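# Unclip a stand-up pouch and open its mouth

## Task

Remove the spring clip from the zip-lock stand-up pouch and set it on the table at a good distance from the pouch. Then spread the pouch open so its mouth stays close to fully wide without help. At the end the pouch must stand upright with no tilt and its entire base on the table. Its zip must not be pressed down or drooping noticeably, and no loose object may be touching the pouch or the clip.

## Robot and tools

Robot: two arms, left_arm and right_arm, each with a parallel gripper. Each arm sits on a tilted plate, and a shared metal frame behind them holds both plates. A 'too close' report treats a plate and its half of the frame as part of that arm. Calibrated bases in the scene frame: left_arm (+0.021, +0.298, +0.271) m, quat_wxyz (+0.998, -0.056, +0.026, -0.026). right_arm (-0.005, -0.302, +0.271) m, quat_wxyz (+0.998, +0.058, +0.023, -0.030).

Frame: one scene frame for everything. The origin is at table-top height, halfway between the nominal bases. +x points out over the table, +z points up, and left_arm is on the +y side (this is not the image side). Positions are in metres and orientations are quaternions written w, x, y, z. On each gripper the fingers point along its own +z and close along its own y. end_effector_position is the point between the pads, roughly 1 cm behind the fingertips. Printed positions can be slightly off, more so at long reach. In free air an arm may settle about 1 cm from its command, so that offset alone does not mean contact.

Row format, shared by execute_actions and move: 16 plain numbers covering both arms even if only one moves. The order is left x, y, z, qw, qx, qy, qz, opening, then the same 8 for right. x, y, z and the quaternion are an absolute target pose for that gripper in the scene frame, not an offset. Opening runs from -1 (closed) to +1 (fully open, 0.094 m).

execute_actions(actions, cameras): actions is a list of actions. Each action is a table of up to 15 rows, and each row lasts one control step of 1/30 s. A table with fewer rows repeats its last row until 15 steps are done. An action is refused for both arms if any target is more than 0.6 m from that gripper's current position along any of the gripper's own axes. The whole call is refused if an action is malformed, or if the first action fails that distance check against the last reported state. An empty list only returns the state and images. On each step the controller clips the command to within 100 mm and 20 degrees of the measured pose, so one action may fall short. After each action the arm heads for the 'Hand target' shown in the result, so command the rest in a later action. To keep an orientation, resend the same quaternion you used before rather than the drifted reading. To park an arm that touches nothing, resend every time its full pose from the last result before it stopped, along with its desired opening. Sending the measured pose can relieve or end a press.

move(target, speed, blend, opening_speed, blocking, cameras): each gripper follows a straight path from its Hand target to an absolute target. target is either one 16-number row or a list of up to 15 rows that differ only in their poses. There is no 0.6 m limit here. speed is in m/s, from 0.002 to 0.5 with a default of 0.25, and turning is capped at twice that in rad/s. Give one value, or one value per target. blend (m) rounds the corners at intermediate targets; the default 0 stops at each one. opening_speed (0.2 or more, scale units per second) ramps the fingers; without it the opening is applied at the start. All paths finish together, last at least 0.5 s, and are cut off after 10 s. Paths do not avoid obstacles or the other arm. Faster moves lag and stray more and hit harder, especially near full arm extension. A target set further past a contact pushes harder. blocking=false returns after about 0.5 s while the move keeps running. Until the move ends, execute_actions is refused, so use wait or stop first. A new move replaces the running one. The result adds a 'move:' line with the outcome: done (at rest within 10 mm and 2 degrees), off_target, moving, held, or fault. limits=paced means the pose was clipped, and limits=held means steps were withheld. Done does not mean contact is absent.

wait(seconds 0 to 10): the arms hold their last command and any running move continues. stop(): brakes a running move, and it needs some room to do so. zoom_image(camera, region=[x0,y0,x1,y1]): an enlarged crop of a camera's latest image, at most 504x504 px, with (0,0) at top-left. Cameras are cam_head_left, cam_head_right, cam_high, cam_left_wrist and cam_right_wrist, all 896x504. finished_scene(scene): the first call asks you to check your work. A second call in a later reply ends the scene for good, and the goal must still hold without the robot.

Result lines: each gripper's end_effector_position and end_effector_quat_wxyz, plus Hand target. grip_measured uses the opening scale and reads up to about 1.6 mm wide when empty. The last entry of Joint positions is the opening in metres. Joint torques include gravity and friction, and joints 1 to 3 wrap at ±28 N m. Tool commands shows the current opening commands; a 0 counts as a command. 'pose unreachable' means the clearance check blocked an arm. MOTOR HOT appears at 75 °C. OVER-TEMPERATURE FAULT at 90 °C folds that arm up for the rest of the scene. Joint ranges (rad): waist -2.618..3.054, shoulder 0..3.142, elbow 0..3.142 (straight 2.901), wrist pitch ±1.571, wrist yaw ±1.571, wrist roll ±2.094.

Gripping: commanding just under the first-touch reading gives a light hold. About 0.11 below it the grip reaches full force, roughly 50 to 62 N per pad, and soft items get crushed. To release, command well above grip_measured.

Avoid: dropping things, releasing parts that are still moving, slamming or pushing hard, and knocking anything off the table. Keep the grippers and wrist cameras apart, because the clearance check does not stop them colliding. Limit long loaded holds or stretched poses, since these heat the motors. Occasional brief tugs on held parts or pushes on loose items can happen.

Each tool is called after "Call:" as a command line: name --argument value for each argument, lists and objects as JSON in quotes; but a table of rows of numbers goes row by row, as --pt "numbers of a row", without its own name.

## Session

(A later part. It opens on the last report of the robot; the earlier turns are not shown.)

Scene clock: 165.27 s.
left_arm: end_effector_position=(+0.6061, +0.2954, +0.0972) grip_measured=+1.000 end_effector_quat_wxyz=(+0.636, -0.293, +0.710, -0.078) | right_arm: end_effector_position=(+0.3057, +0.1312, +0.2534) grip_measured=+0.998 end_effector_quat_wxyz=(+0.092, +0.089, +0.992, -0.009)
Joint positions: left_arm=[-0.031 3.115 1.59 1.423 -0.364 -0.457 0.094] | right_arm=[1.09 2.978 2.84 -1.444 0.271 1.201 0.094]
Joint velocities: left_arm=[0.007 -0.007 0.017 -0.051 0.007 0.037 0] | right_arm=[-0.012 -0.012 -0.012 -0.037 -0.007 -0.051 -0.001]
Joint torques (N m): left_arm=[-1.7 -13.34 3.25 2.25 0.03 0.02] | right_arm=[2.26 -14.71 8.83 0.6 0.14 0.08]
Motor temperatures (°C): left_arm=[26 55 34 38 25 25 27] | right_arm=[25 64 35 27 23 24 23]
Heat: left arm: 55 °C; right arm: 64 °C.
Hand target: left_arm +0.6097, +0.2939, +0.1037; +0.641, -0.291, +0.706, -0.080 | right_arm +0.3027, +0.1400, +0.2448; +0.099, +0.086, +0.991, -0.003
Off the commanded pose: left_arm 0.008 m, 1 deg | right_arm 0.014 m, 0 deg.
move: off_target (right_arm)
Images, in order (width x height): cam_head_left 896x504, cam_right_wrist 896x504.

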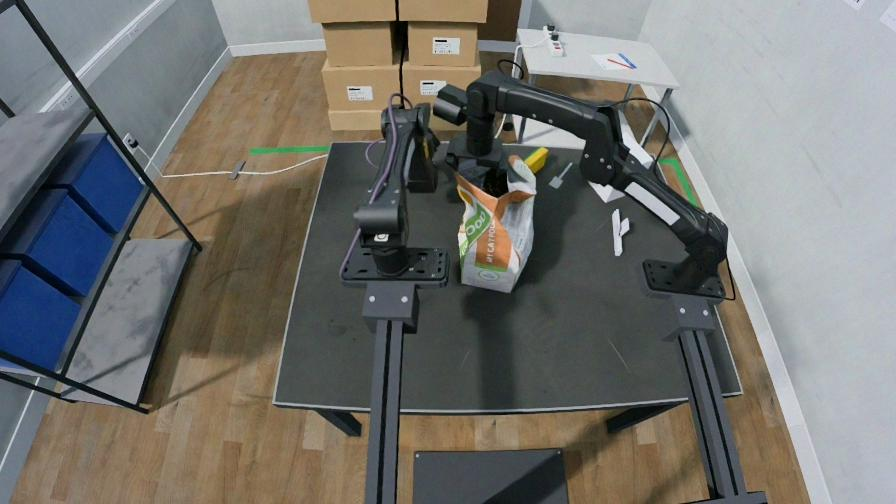

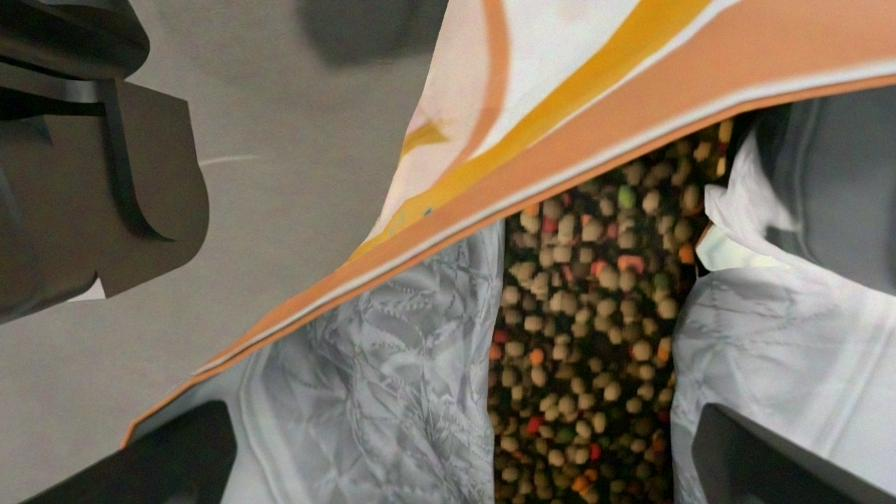

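Call:
move --pt "0.6097 0.2939 0.1037 0.641 -0.291 0.706 -0.080 1 0.306 0.105 0.27 0.0957 0.0867 0.9916 -0.0084 0.3" --pt "0.6097 0.2939 0.1037 0.641 -0.291 0.706 -0.080 1 0.304 0.072 0.31 0.0957 0.0867 0.9916 -0.0084 0.3" --speed 0.05 --opening_speed 0.4 --cameras '["cam_right_wrist"]'

Call:
move --target '[0.6097,0.2939,0.1037,0.641,-0.291,0.706,-0.080,1,0.298,0.065,0.375,0.0957,0.0867,0.9916,-0.0084,-0.5]' --speed 0.1 --cameras '["cam_right_wrist","cam_high","cam_head_left"]'

Call:
zoom_image --camera "cam_high" --region '[360, 160, 510, 310]'

Scene clock: 167.90 s.
left_arm: end_effector_position=(+0.6061, +0.2954, +0.0972) grip_measured=+1.000 end_effector_quat_wxyz=(+0.636, -0.293, +0.710, -0.078) | right_arm: end_effector_position=(+0.3001, +0.0734, +0.2902) grip_measured=+0.302 end_effector_quat_wxyz=(+0.084, +0.084, +0.993, -0.025)
Joint positions: left_arm=[-0.031 3.115 1.59 1.423 -0.364 -0.457 0.094] | right_arm=[1.046 2.559 2.184 -1.232 0.271 1.151 0.061]
Joint velocities: left_arm=[-0.012 -0.022 0.012 -0.007 -0.022 0.007 0] | right_arm=[-0.002 0.002 -0.007 -0.022 -0.037 -0.022 0.001]
Joint torques (N m): left_arm=[-1.69 -13.31 3.23 2.24 0.03 0.03] | right_arm=[0.88 -19.85 5.59 0.33 0.13 -0.01]
Motor temperatures (°C): left_arm=[26 55 34 38 25 25 27] | right_arm=[25 65 35 27 23 24 23]
Heat: left arm: 55 °C; right arm: 65 °C.
Hand target: left_arm +0.6097, +0.2939, +0.1037; +0.641, -0.291, +0.706, -0.080 | right_arm +0.3052, +0.0727, +0.3100; +0.095, +0.087, +0.992, -0.009
Off the commanded pose: left_arm 0.008 m, 1 deg | right_arm 0.020 m, 2 deg.
move: off_target (right_arm)
Images, in order (width x height): cam_right_wrist 896x504.

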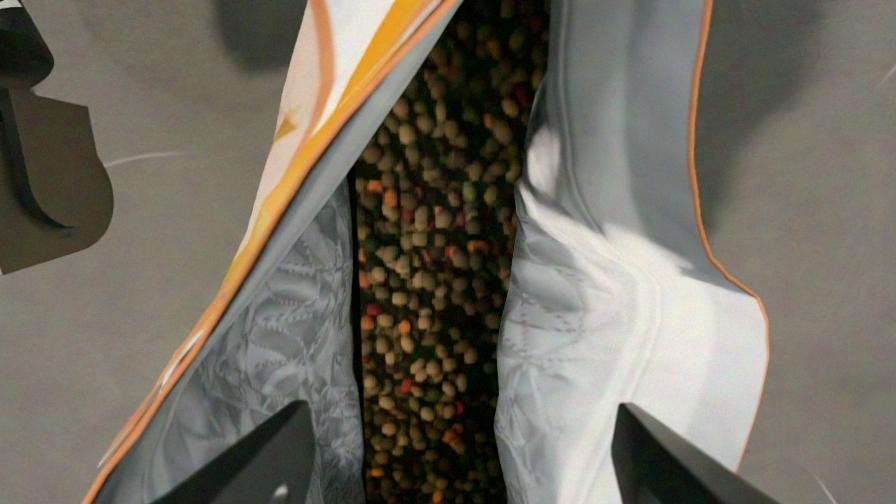

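Scene clock: 169.30 s.
left_arm: end_effector_position=(+0.6061, +0.2954, +0.0972) grip_measured=+1.000 end_effector_quat_wxyz=(+0.636, -0.293, +0.710, -0.078) | right_arm: end_effector_position=(+0.2977, +0.0617, +0.3508) grip_measured=-0.498 end_effector_quat_wxyz=(+0.082, +0.085, +0.993, -0.028)
Joint positions: left_arm=[-0.031 3.115 1.59 1.423 -0.364 -0.457 0.094] | right_arm=[1.05 2.516 2.348 -1.447 0.271 1.158 0.024]
Joint velocities: left_arm=[-0.012 -0.007 0.007 0.007 -0.037 0.095 0] | right_arm=[-0.002 -0.017 0.002 0.007 0.051 -0.037 -0.001]
Joint torques (N m): left_arm=[-1.69 -13.34 3.25 2.25 0.02 0.02] | right_arm=[1.89 -18.58 8.39 0.12 0.14 0.06]
Motor temperatures (°C): left_arm=[26 55 34 38 25 25 27] | right_arm=[25 66 35 26 23 24 23]
Heat: left arm: 55 °C; right arm: 66 °C.
Hand target: left_arm +0.6097, +0.2939, +0.1037; +0.641, -0.291, +0.706, -0.080 | right_arm +0.2976, +0.0642, +0.3746; +0.096, +0.087, +0.992, -0.008
Off the commanded pose: left_arm 0.008 m, 1 deg | right_arm 0.024 m, 3 deg.
move: off_target (right_arm)
Images, in order (width x height): cam_head_left 896x504, cam_high 896x504, cam_right_wrist 896x504.

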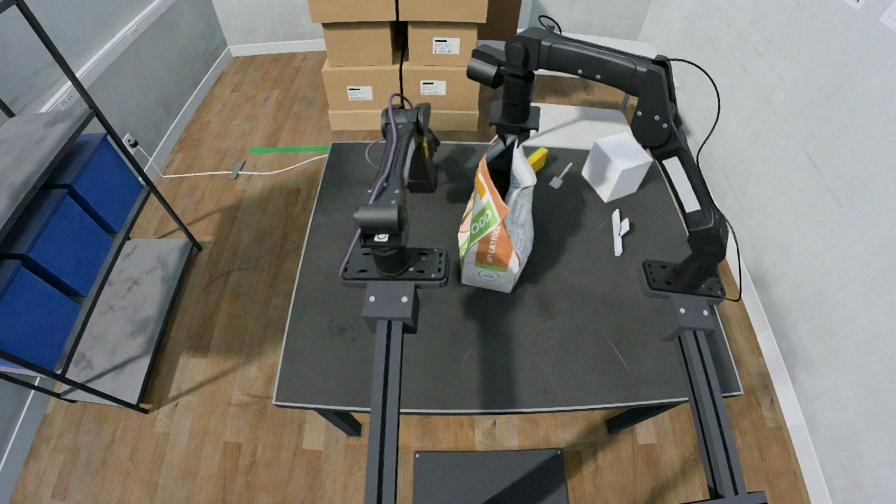

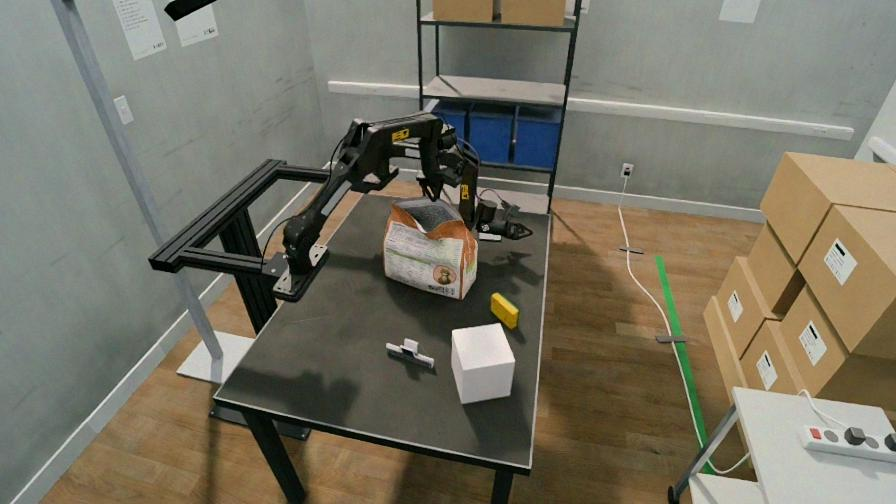

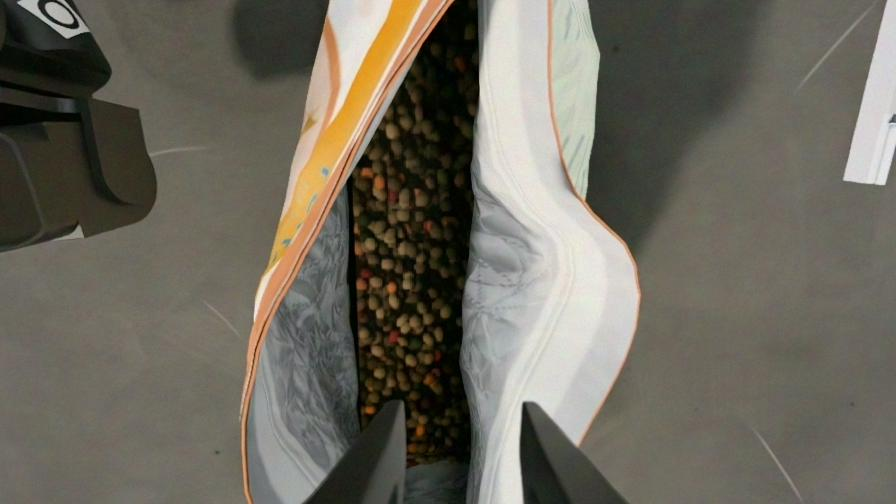

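Scaled by 3.360 from the camera's 896x504 image, which has a finer 1280x720 frame.

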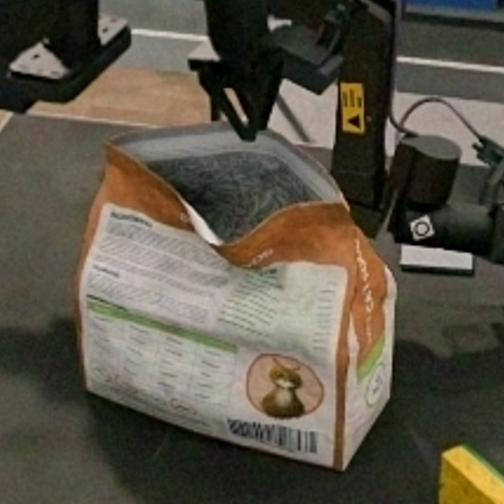

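Call:
move --target '[0.6097,0.2939,0.1037,0.641,-0.291,0.706,-0.080,1,0.303,0.058,0.25,0.0957,0.0867,0.9916,-0.0084,-0.5]' --speed 0.1 --cameras '[]'

Call:
move --target '[0.6097,0.2939,0.1037,0.641,-0.291,0.706,-0.080,1,0.303,0.058,0.235,0.0957,0.0867,0.9916,-0.0084,1]' --speed 0.05 --opening_speed 1.1 --cameras '["cam_right_wrist"]'

Call:
move --pt "0.6097 0.2939 0.1037 0.641 -0.291 0.706 -0.080 1 0.303 0.018 0.238 0.0957 0.0867 0.9916 -0.0084 1" --speed 0.06 --cameras '["cam_right_wrist","cam_high"]'

Call:
zoom_image --camera "cam_high" --region '[360, 160, 510, 310]'

Scene clock: 172.13 s.
left_arm: end_effector_position=(+0.6061, +0.2954, +0.0972) grip_measured=+1.000 end_effector_quat_wxyz=(+0.636, -0.293, +0.710, -0.078) | right_arm: end_effector_position=(+0.3007, +0.0593, +0.2477) grip_measured=-0.498 end_effector_quat_wxyz=(+0.090, +0.087, +0.992, -0.012)
Joint positions: left_arm=[-0.031 3.115 1.59 1.423 -0.364 -0.457 0.094] | right_arm=[1.019 2.501 1.91 -0.98 0.271 1.124 0.024]
Joint velocities: left_arm=[0.017 -0.002 -0.002 -0.037 -0.022 -0.022 0] | right_arm=[0.017 -0.002 0.012 0.007 -0.037 0.11 -0.001]
Joint torques (N m): left_arm=[-1.66 -13.34 3.21 2.24 0.03 0.03] | right_arm=[0.9 -15.83 5.56 0.52 0.14 -0.02]
Motor temperatures (°C): left_arm=[26 55 34 38 25 25 27] | right_arm=[25 67 35 26 23 24 23]
Heat: left arm: 55 °C; right arm: 67 °C.
Hand target: left_arm +0.6097, +0.2939, +0.1037; +0.641, -0.291, +0.706, -0.080 | right_arm +0.3037, +0.0588, +0.2500; +0.096, +0.087, +0.992, -0.008
Off the commanded pose: left_arm 0.008 m, 1 deg | right_arm 0.003 m, 1 deg.
move: done
No camera images: "cameras" was empty.

Scene clock: 173.73 s.
left_arm: end_effector_position=(+0.6061, +0.2954, +0.0972) grip_measured=+1.000 end_effector_quat_wxyz=(+0.636, -0.293, +0.710, -0.078) | right_arm: end_effector_position=(+0.3010, +0.0576, +0.2385) grip_measured=+0.998 end_effector_quat_wxyz=(+0.092, +0.088, +0.992, -0.009)
Joint positions: left_arm=[-0.031 3.115 1.59 1.423 -0.364 -0.457 0.094] | right_arm=[1.015 2.501 1.872 -0.934 0.271 1.12 0.094]
Joint velocities: left_arm=[-0.022 -0.007 -0.022 -0.037 -0.051 -0.066 0] | right_arm=[-0.017 0.007 -0.012 -0.095 -0.007 0.081 -0.001]
Joint torques (N m): left_arm=[-1.7 -13.37 3.23 2.25 0.02 0.02] | right_arm=[0.96 -14.5 5.86 0.58 0.13 -0.01]
Motor temperatures (°C): left_arm=[26 55 34 38 25 25 27] | right_arm=[25 67 35 26 23 24 23]
Heat: left arm: 55 °C; right arm: 67 °C.
Hand target: left_arm +0.6097, +0.2939, +0.1037; +0.641, -0.291, +0.706, -0.080 | right_arm +0.3031, +0.0580, +0.2350; +0.096, +0.087, +0.992, -0.009
Off the commanded pose: left_arm 0.008 m, 1 deg | right_arm 0.004 m, 0 deg.
move: done
Images, in order (width x height): cam_right_wrist 896x504.

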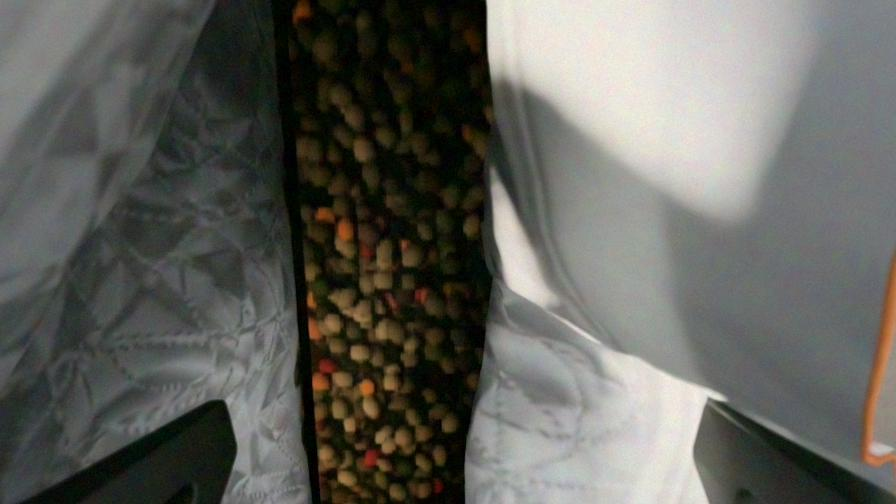

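Scene clock: 174.87 s.
left_arm: end_effector_position=(+0.6061, +0.2954, +0.0972) grip_measured=+1.000 end_effector_quat_wxyz=(+0.636, -0.293, +0.710, -0.078) | right_arm: end_effector_position=(+0.2988, +0.0218, +0.2243) grip_measured=+0.998 end_effector_quat_wxyz=(+0.086, +0.085, +0.993, -0.014)
Joint positions: left_arm=[-0.031 3.115 1.59 1.423 -0.364 -0.457 0.094] | right_arm=[0.967 2.412 1.66 -0.812 0.265 1.067 0.094]
Joint velocities: left_arm=[0.012 -0.012 -0.002 -0.037 -0.066 -0.007 0] | right_arm=[-0.002 -0.007 -0.017 -0.051 -0.037 -0.051 0.001]
Joint torques (N m): left_arm=[-1.7 -13.35 3.22 2.25 0.02 0.02] | right_arm=[0.58 -17.52 4.97 0.32 0.17 -0.05]
Motor temperatures (°C): left_arm=[26 55 34 38 25 25 27] | right_arm=[25 67 34 26 23 24 23]
Heat: left arm: 55 °C; right arm: 67 °C.
Hand target: left_arm +0.6097, +0.2939, +0.1037; +0.641, -0.291, +0.706, -0.080 | right_arm +0.3037, +0.0183, +0.2377; +0.095, +0.087, +0.992, -0.009
Off the commanded pose: left_arm 0.008 m, 1 deg | right_arm 0.015 m, 1 deg.
move: off_target (right_arm)
Images, in order (width x height): cam_high 896x504, cam_right_wrist 896x504.

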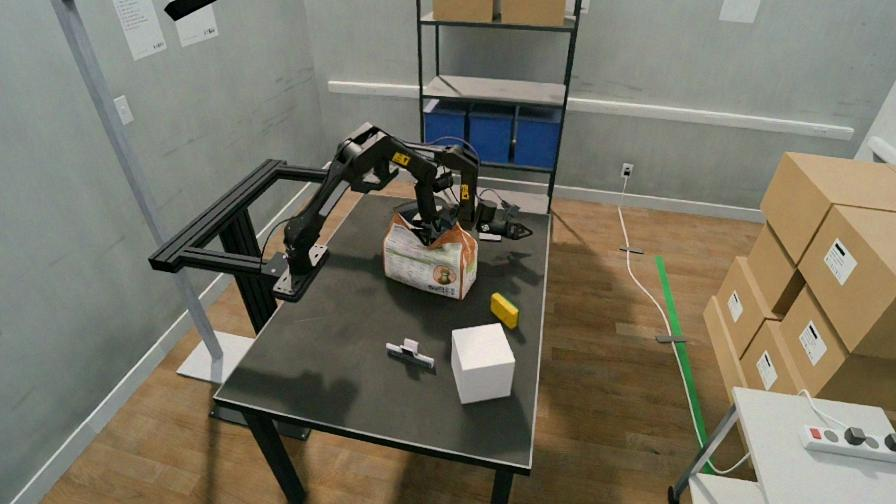

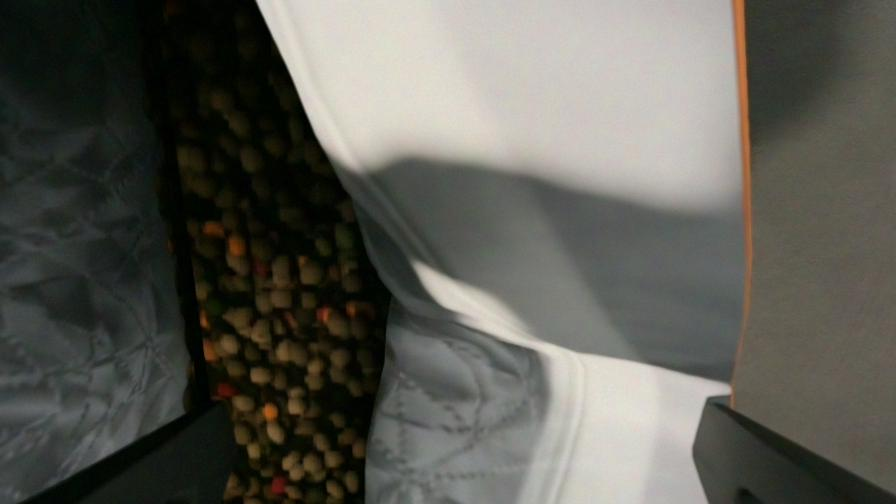

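Scaled by 3.360 from the camera's 896x504 image, which has a finer 1280x720 frame.

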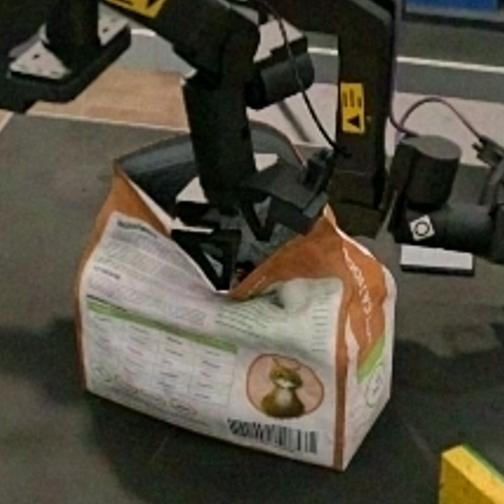

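Call:
move --pt "0.6097 0.2939 0.1037 0.641 -0.291 0.706 -0.080 1 0.303 0.03 0.28 0.0957 0.0867 0.9916 -0.0084 1" --speed 0.05 --cameras '["cam_right_wrist","cam_high"]'

Call:
zoom_image --camera "cam_high" --region '[360, 160, 510, 310]'

Scene clock: 176.57 s.
left_arm: end_effector_position=(+0.6061, +0.2954, +0.0972) grip_measured=+1.000 end_effector_quat_wxyz=(+0.636, -0.293, +0.710, -0.078) | right_arm: end_effector_position=(+0.2967, +0.0226, +0.2547) grip_measured=+0.998 end_effector_quat_wxyz=(+0.077, +0.084, +0.993, -0.028)
Joint positions: left_arm=[-0.031 3.115 1.59 1.423 -0.364 -0.457 0.094] | right_arm=[0.979 2.394 1.758 -0.964 0.265 1.084 0.094]
Joint velocities: left_arm=[0.012 0.002 -0.002 0.007 0.007 0.066 0] | right_arm=[-0.002 0.002 0.002 -0.022 -0.051 0.066 0]
Joint torques (N m): left_arm=[-1.69 -13.34 3.23 2.26 0.03 0.02] | right_arm=[1.74 -18.1 8.16 0.14 0.17 0.08]
Motor temperatures (°C): left_arm=[26 55 34 38 25 25 27] | right_arm=[25 67 35 26 23 24 23]
Heat: left arm: 55 °C; right arm: 67 °C.
Hand target: left_arm +0.6097, +0.2939, +0.1037; +0.641, -0.291, +0.706, -0.080 | right_arm +0.3024, +0.0295, +0.2799; +0.096, +0.087, +0.992, -0.008
Off the commanded pose: left_arm 0.008 m, 1 deg | right_arm 0.027 m, 3 deg.
move: off_target (right_arm)
Images, in order (width x height): cam_high 896x504, cam_right_wrist 896x504.

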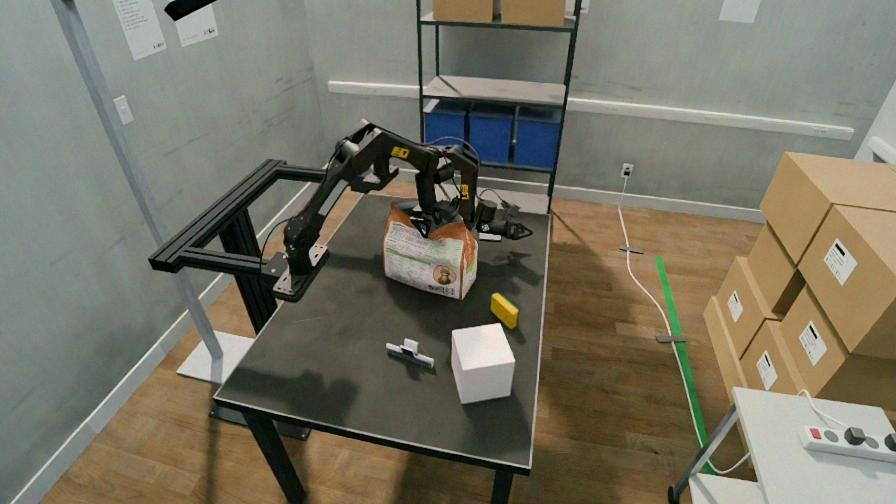

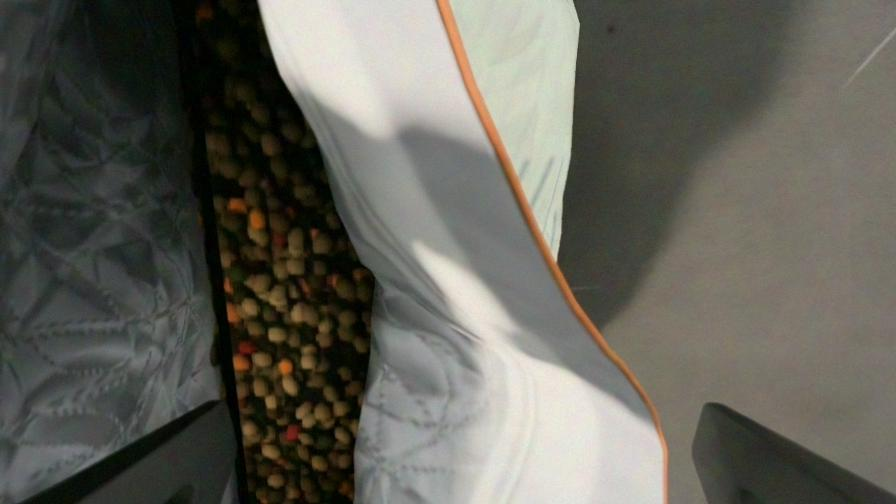

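Scaled by 3.360 from the camera's 896x504 image, which has a finer 1280x720 frame.

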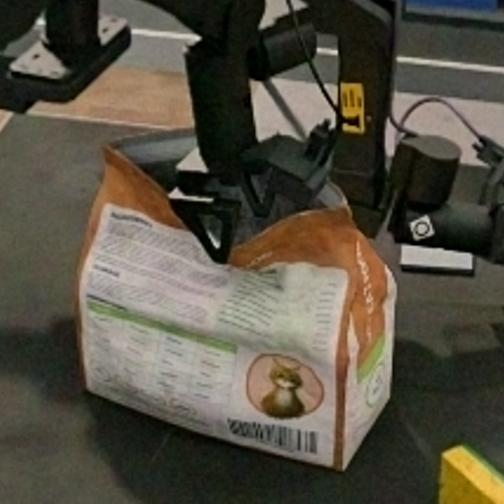

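Call:
move --pt "0.6097 0.2939 0.1037 0.641 -0.291 0.706 -0.080 1 0.300 0.025 0.375 0.0957 0.0867 0.9916 -0.0084 1" --speed 0.08

Call:
zoom_image --camera "cam_high" --region '[360, 160, 510, 310]'

Call:
zoom_image --camera "cam_head_left" --region '[430, 120, 590, 310]'

Scene clock: 179.13 s.
left_arm: end_effector_position=(+0.6061, +0.2954, +0.0972) grip_measured=+1.000 end_effector_quat_wxyz=(+0.636, -0.293, +0.710, -0.078) | right_arm: end_effector_position=(+0.2975, +0.0216, +0.3511) grip_measured=+0.998 end_effector_quat_wxyz=(+0.078, +0.084, +0.993, -0.027)
Joint positions: left_arm=[-0.031 3.115 1.59 1.423 -0.364 -0.457 0.094] | right_arm=[0.999 2.323 2.025 -1.305 0.265 1.106 0.094]
Joint velocities: left_arm=[0.002 0.002 -0.007 -0.022 0.022 -0.081 0] | right_arm=[-0.002 -0.002 0.017 0.022 0.007 -0.081 0.001]
Joint torques (N m): left_arm=[-1.68 -13.33 3.22 2.24 0.04 0.02] | right_arm=[1.81 -17.43 8.47 0.13 0.18 0.07]
Motor temperatures (°C): left_arm=[26 55 34 38 25 25 27] | right_arm=[25 68 35 26 23 24 23]
Heat: left arm: 55 °C; right arm: 68 °C.
Hand target: left_arm +0.6097, +0.2939, +0.1037; +0.641, -0.291, +0.706, -0.080 | right_arm +0.2990, +0.0241, +0.3747; +0.096, +0.087, +0.992, -0.008
Off the commanded pose: left_arm 0.008 m, 1 deg | right_arm 0.024 m, 3 deg.
move: off_target (right_arm)

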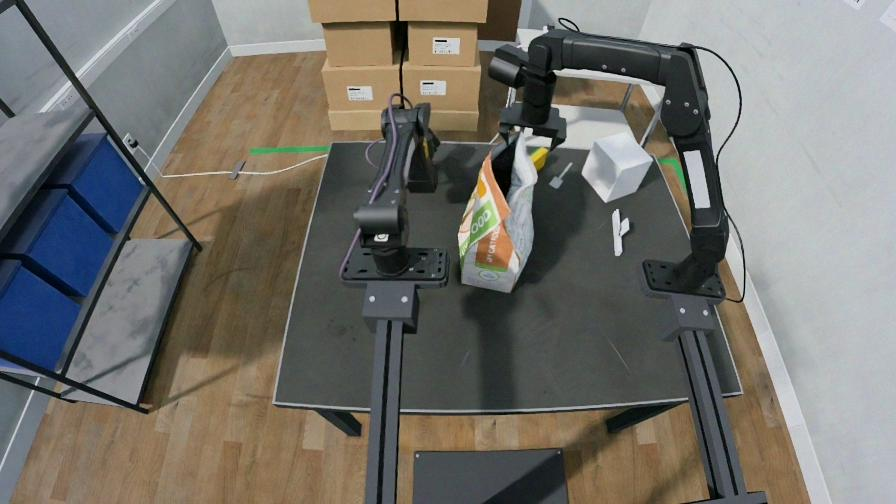

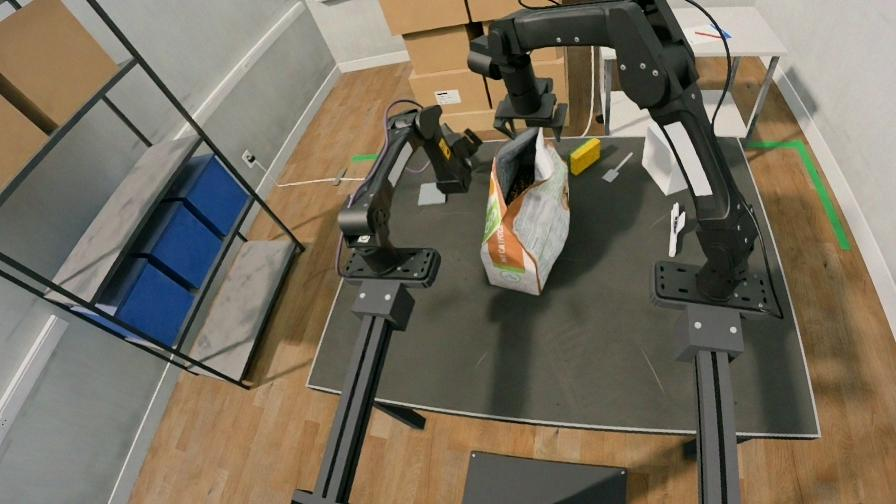

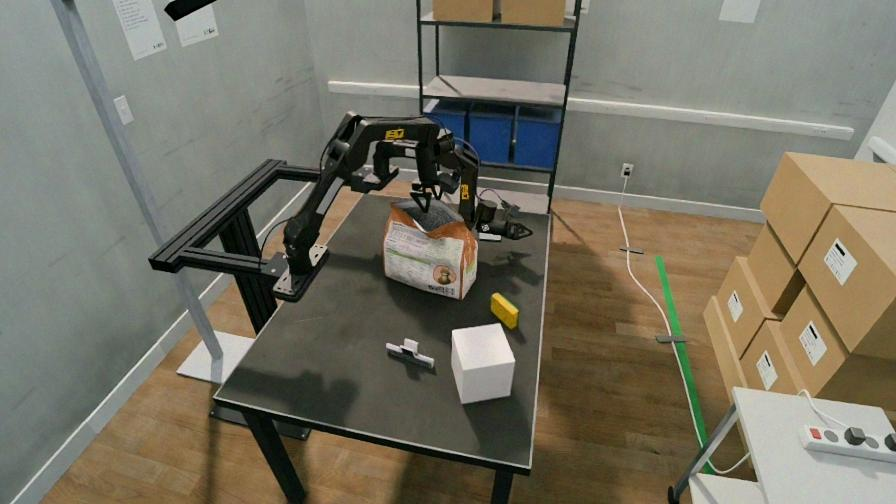

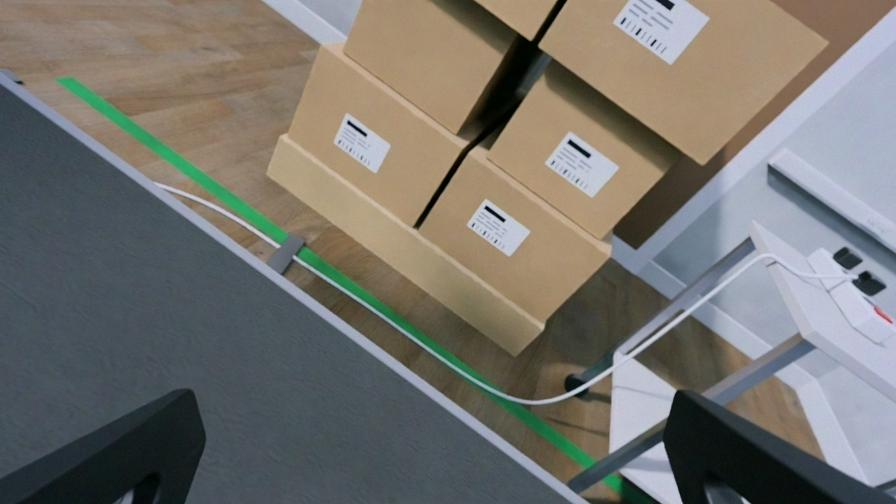

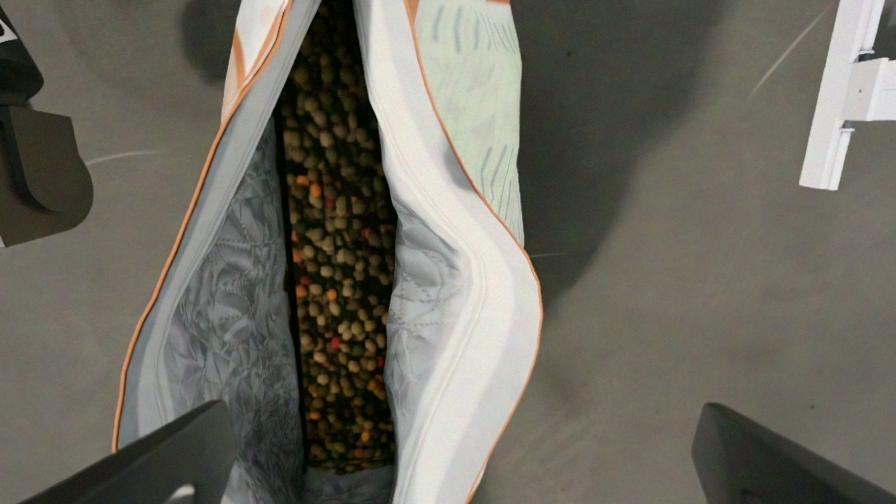

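Scaled by 3.360 from the camera's 896x504 image, which has a finer 1280x720 frame.

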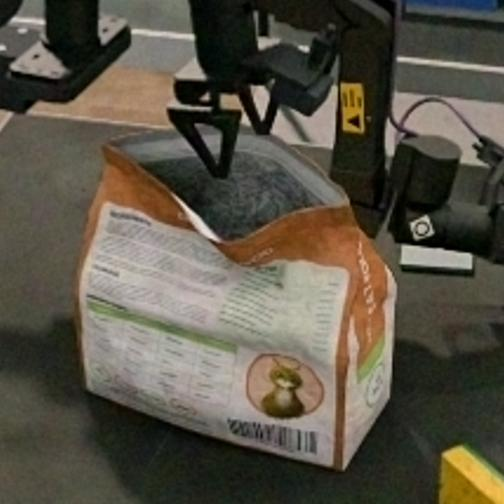

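Scaled by 2.653 from the camera's 896x504 image, which has a finer 1280x720 frame.

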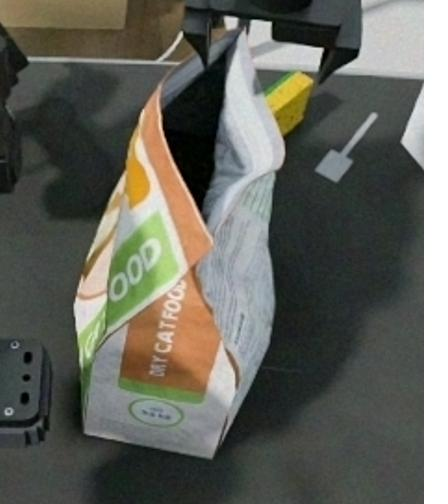

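Call:
move --pt "0.6097 0.2939 0.1037 0.641 -0.291 0.706 -0.080 1 0.300 0.025 0.395 0.0957 0.0867 0.9916 -0.0084 0.2" --pt "0.6097 0.2939 0.1037 0.641 -0.291 0.706 -0.080 1 0.300 0.002 0.395 0.0957 0.0867 0.9916 -0.0084 0.2" --speed 0.1

Call:
zoom_image --camera "cam_high" --region '[360, 160, 510, 310]'

Call:
zoom_image --camera "cam_head_right" --region '[460, 110, 600, 300]'

Scene clock: 180.80 s.
left_arm: end_effector_position=(+0.6061, +0.2954, +0.0972) grip_measured=+1.000 end_effector_quat_wxyz=(+0.636, -0.293, +0.710, -0.078) | right_arm: end_effector_position=(+0.2971, +0.0044, +0.3788) grip_measured=+0.202 end_effector_quat_wxyz=(+0.080, +0.085, +0.993, -0.023)
Joint positions: left_arm=[-0.031 3.115 1.59 1.423 -0.364 -0.457 0.094] | right_arm=[0.983 2.249 2.017 -1.359 0.265 1.088 0.056]
Joint velocities: left_arm=[0.007 -0.002 -0.012 0.037 0.095 -0.037 0] | right_arm=[0.007 -0.007 -0.007 0.007 0.037 -0.066 0.001]
Joint torques (N m): left_arm=[-1.69 -13.31 3.23 2.25 0.03 0.02] | right_arm=[0.95 -17.11 5.72 0.4 0.18 -0.02]
Motor temperatures (°C): left_arm=[26 55 34 38 25 25 27] | right_arm=[25 68 35 26 23 24 23]
Heat: left arm: 55 °C; right arm: 68 °C.
Hand target: left_arm +0.6097, +0.2939, +0.1037; +0.641, -0.291, +0.706, -0.080 | right_arm +0.3001, +0.0018, +0.3947; +0.095, +0.087, +0.992, -0.009
Off the commanded pose: left_arm 0.008 m, 1 deg | right_arm 0.017 m, 2 deg.
move: off_target (right_arm)

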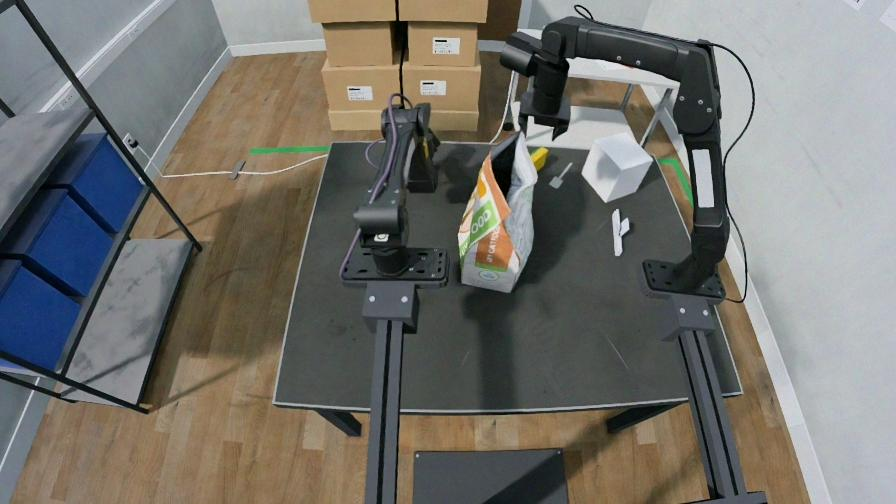

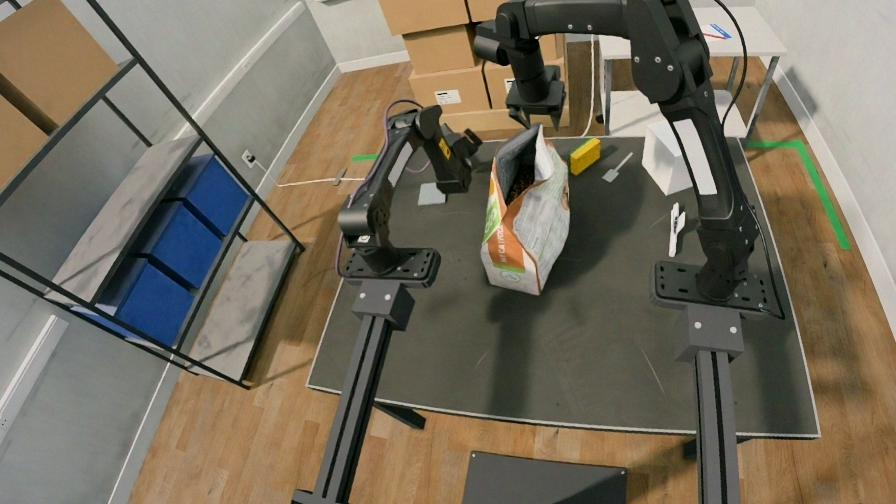

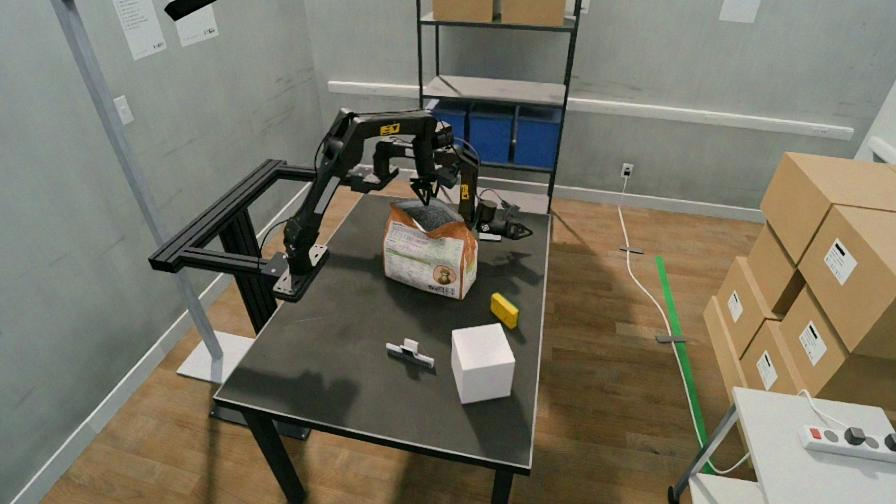

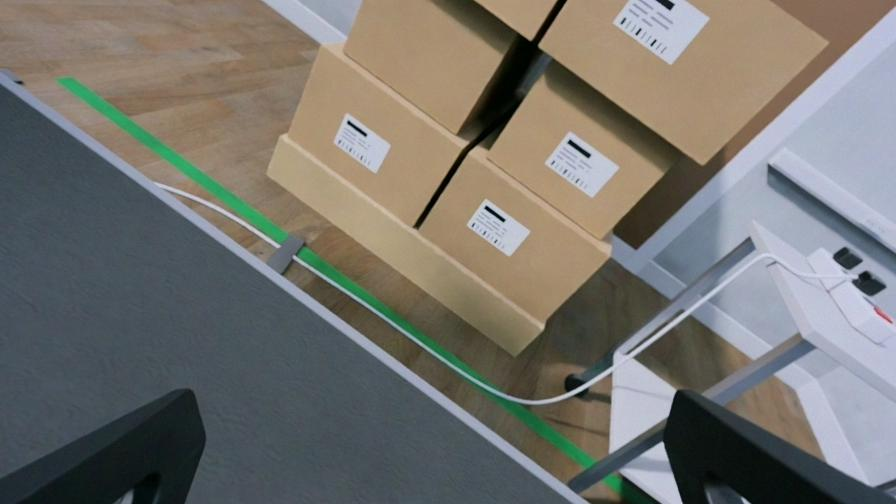

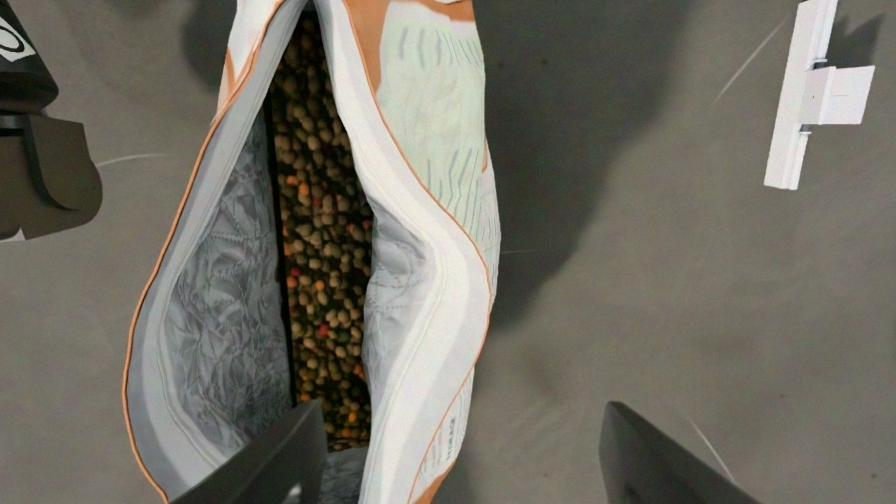

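Scaled by 3.360 from the camera's 896x504 image, which has a finer 1280x720 frame.

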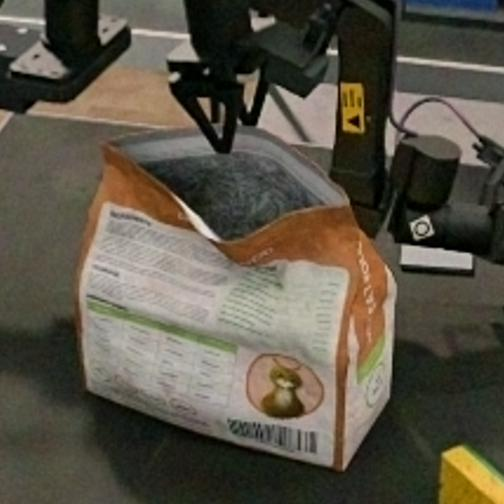

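Scaled by 2.653 from the camera's 896x504 image, which has a finer 1280x720 frame.

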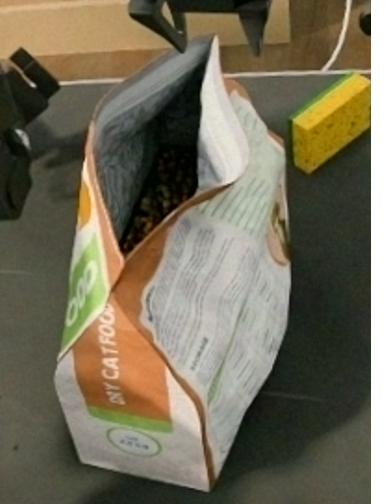

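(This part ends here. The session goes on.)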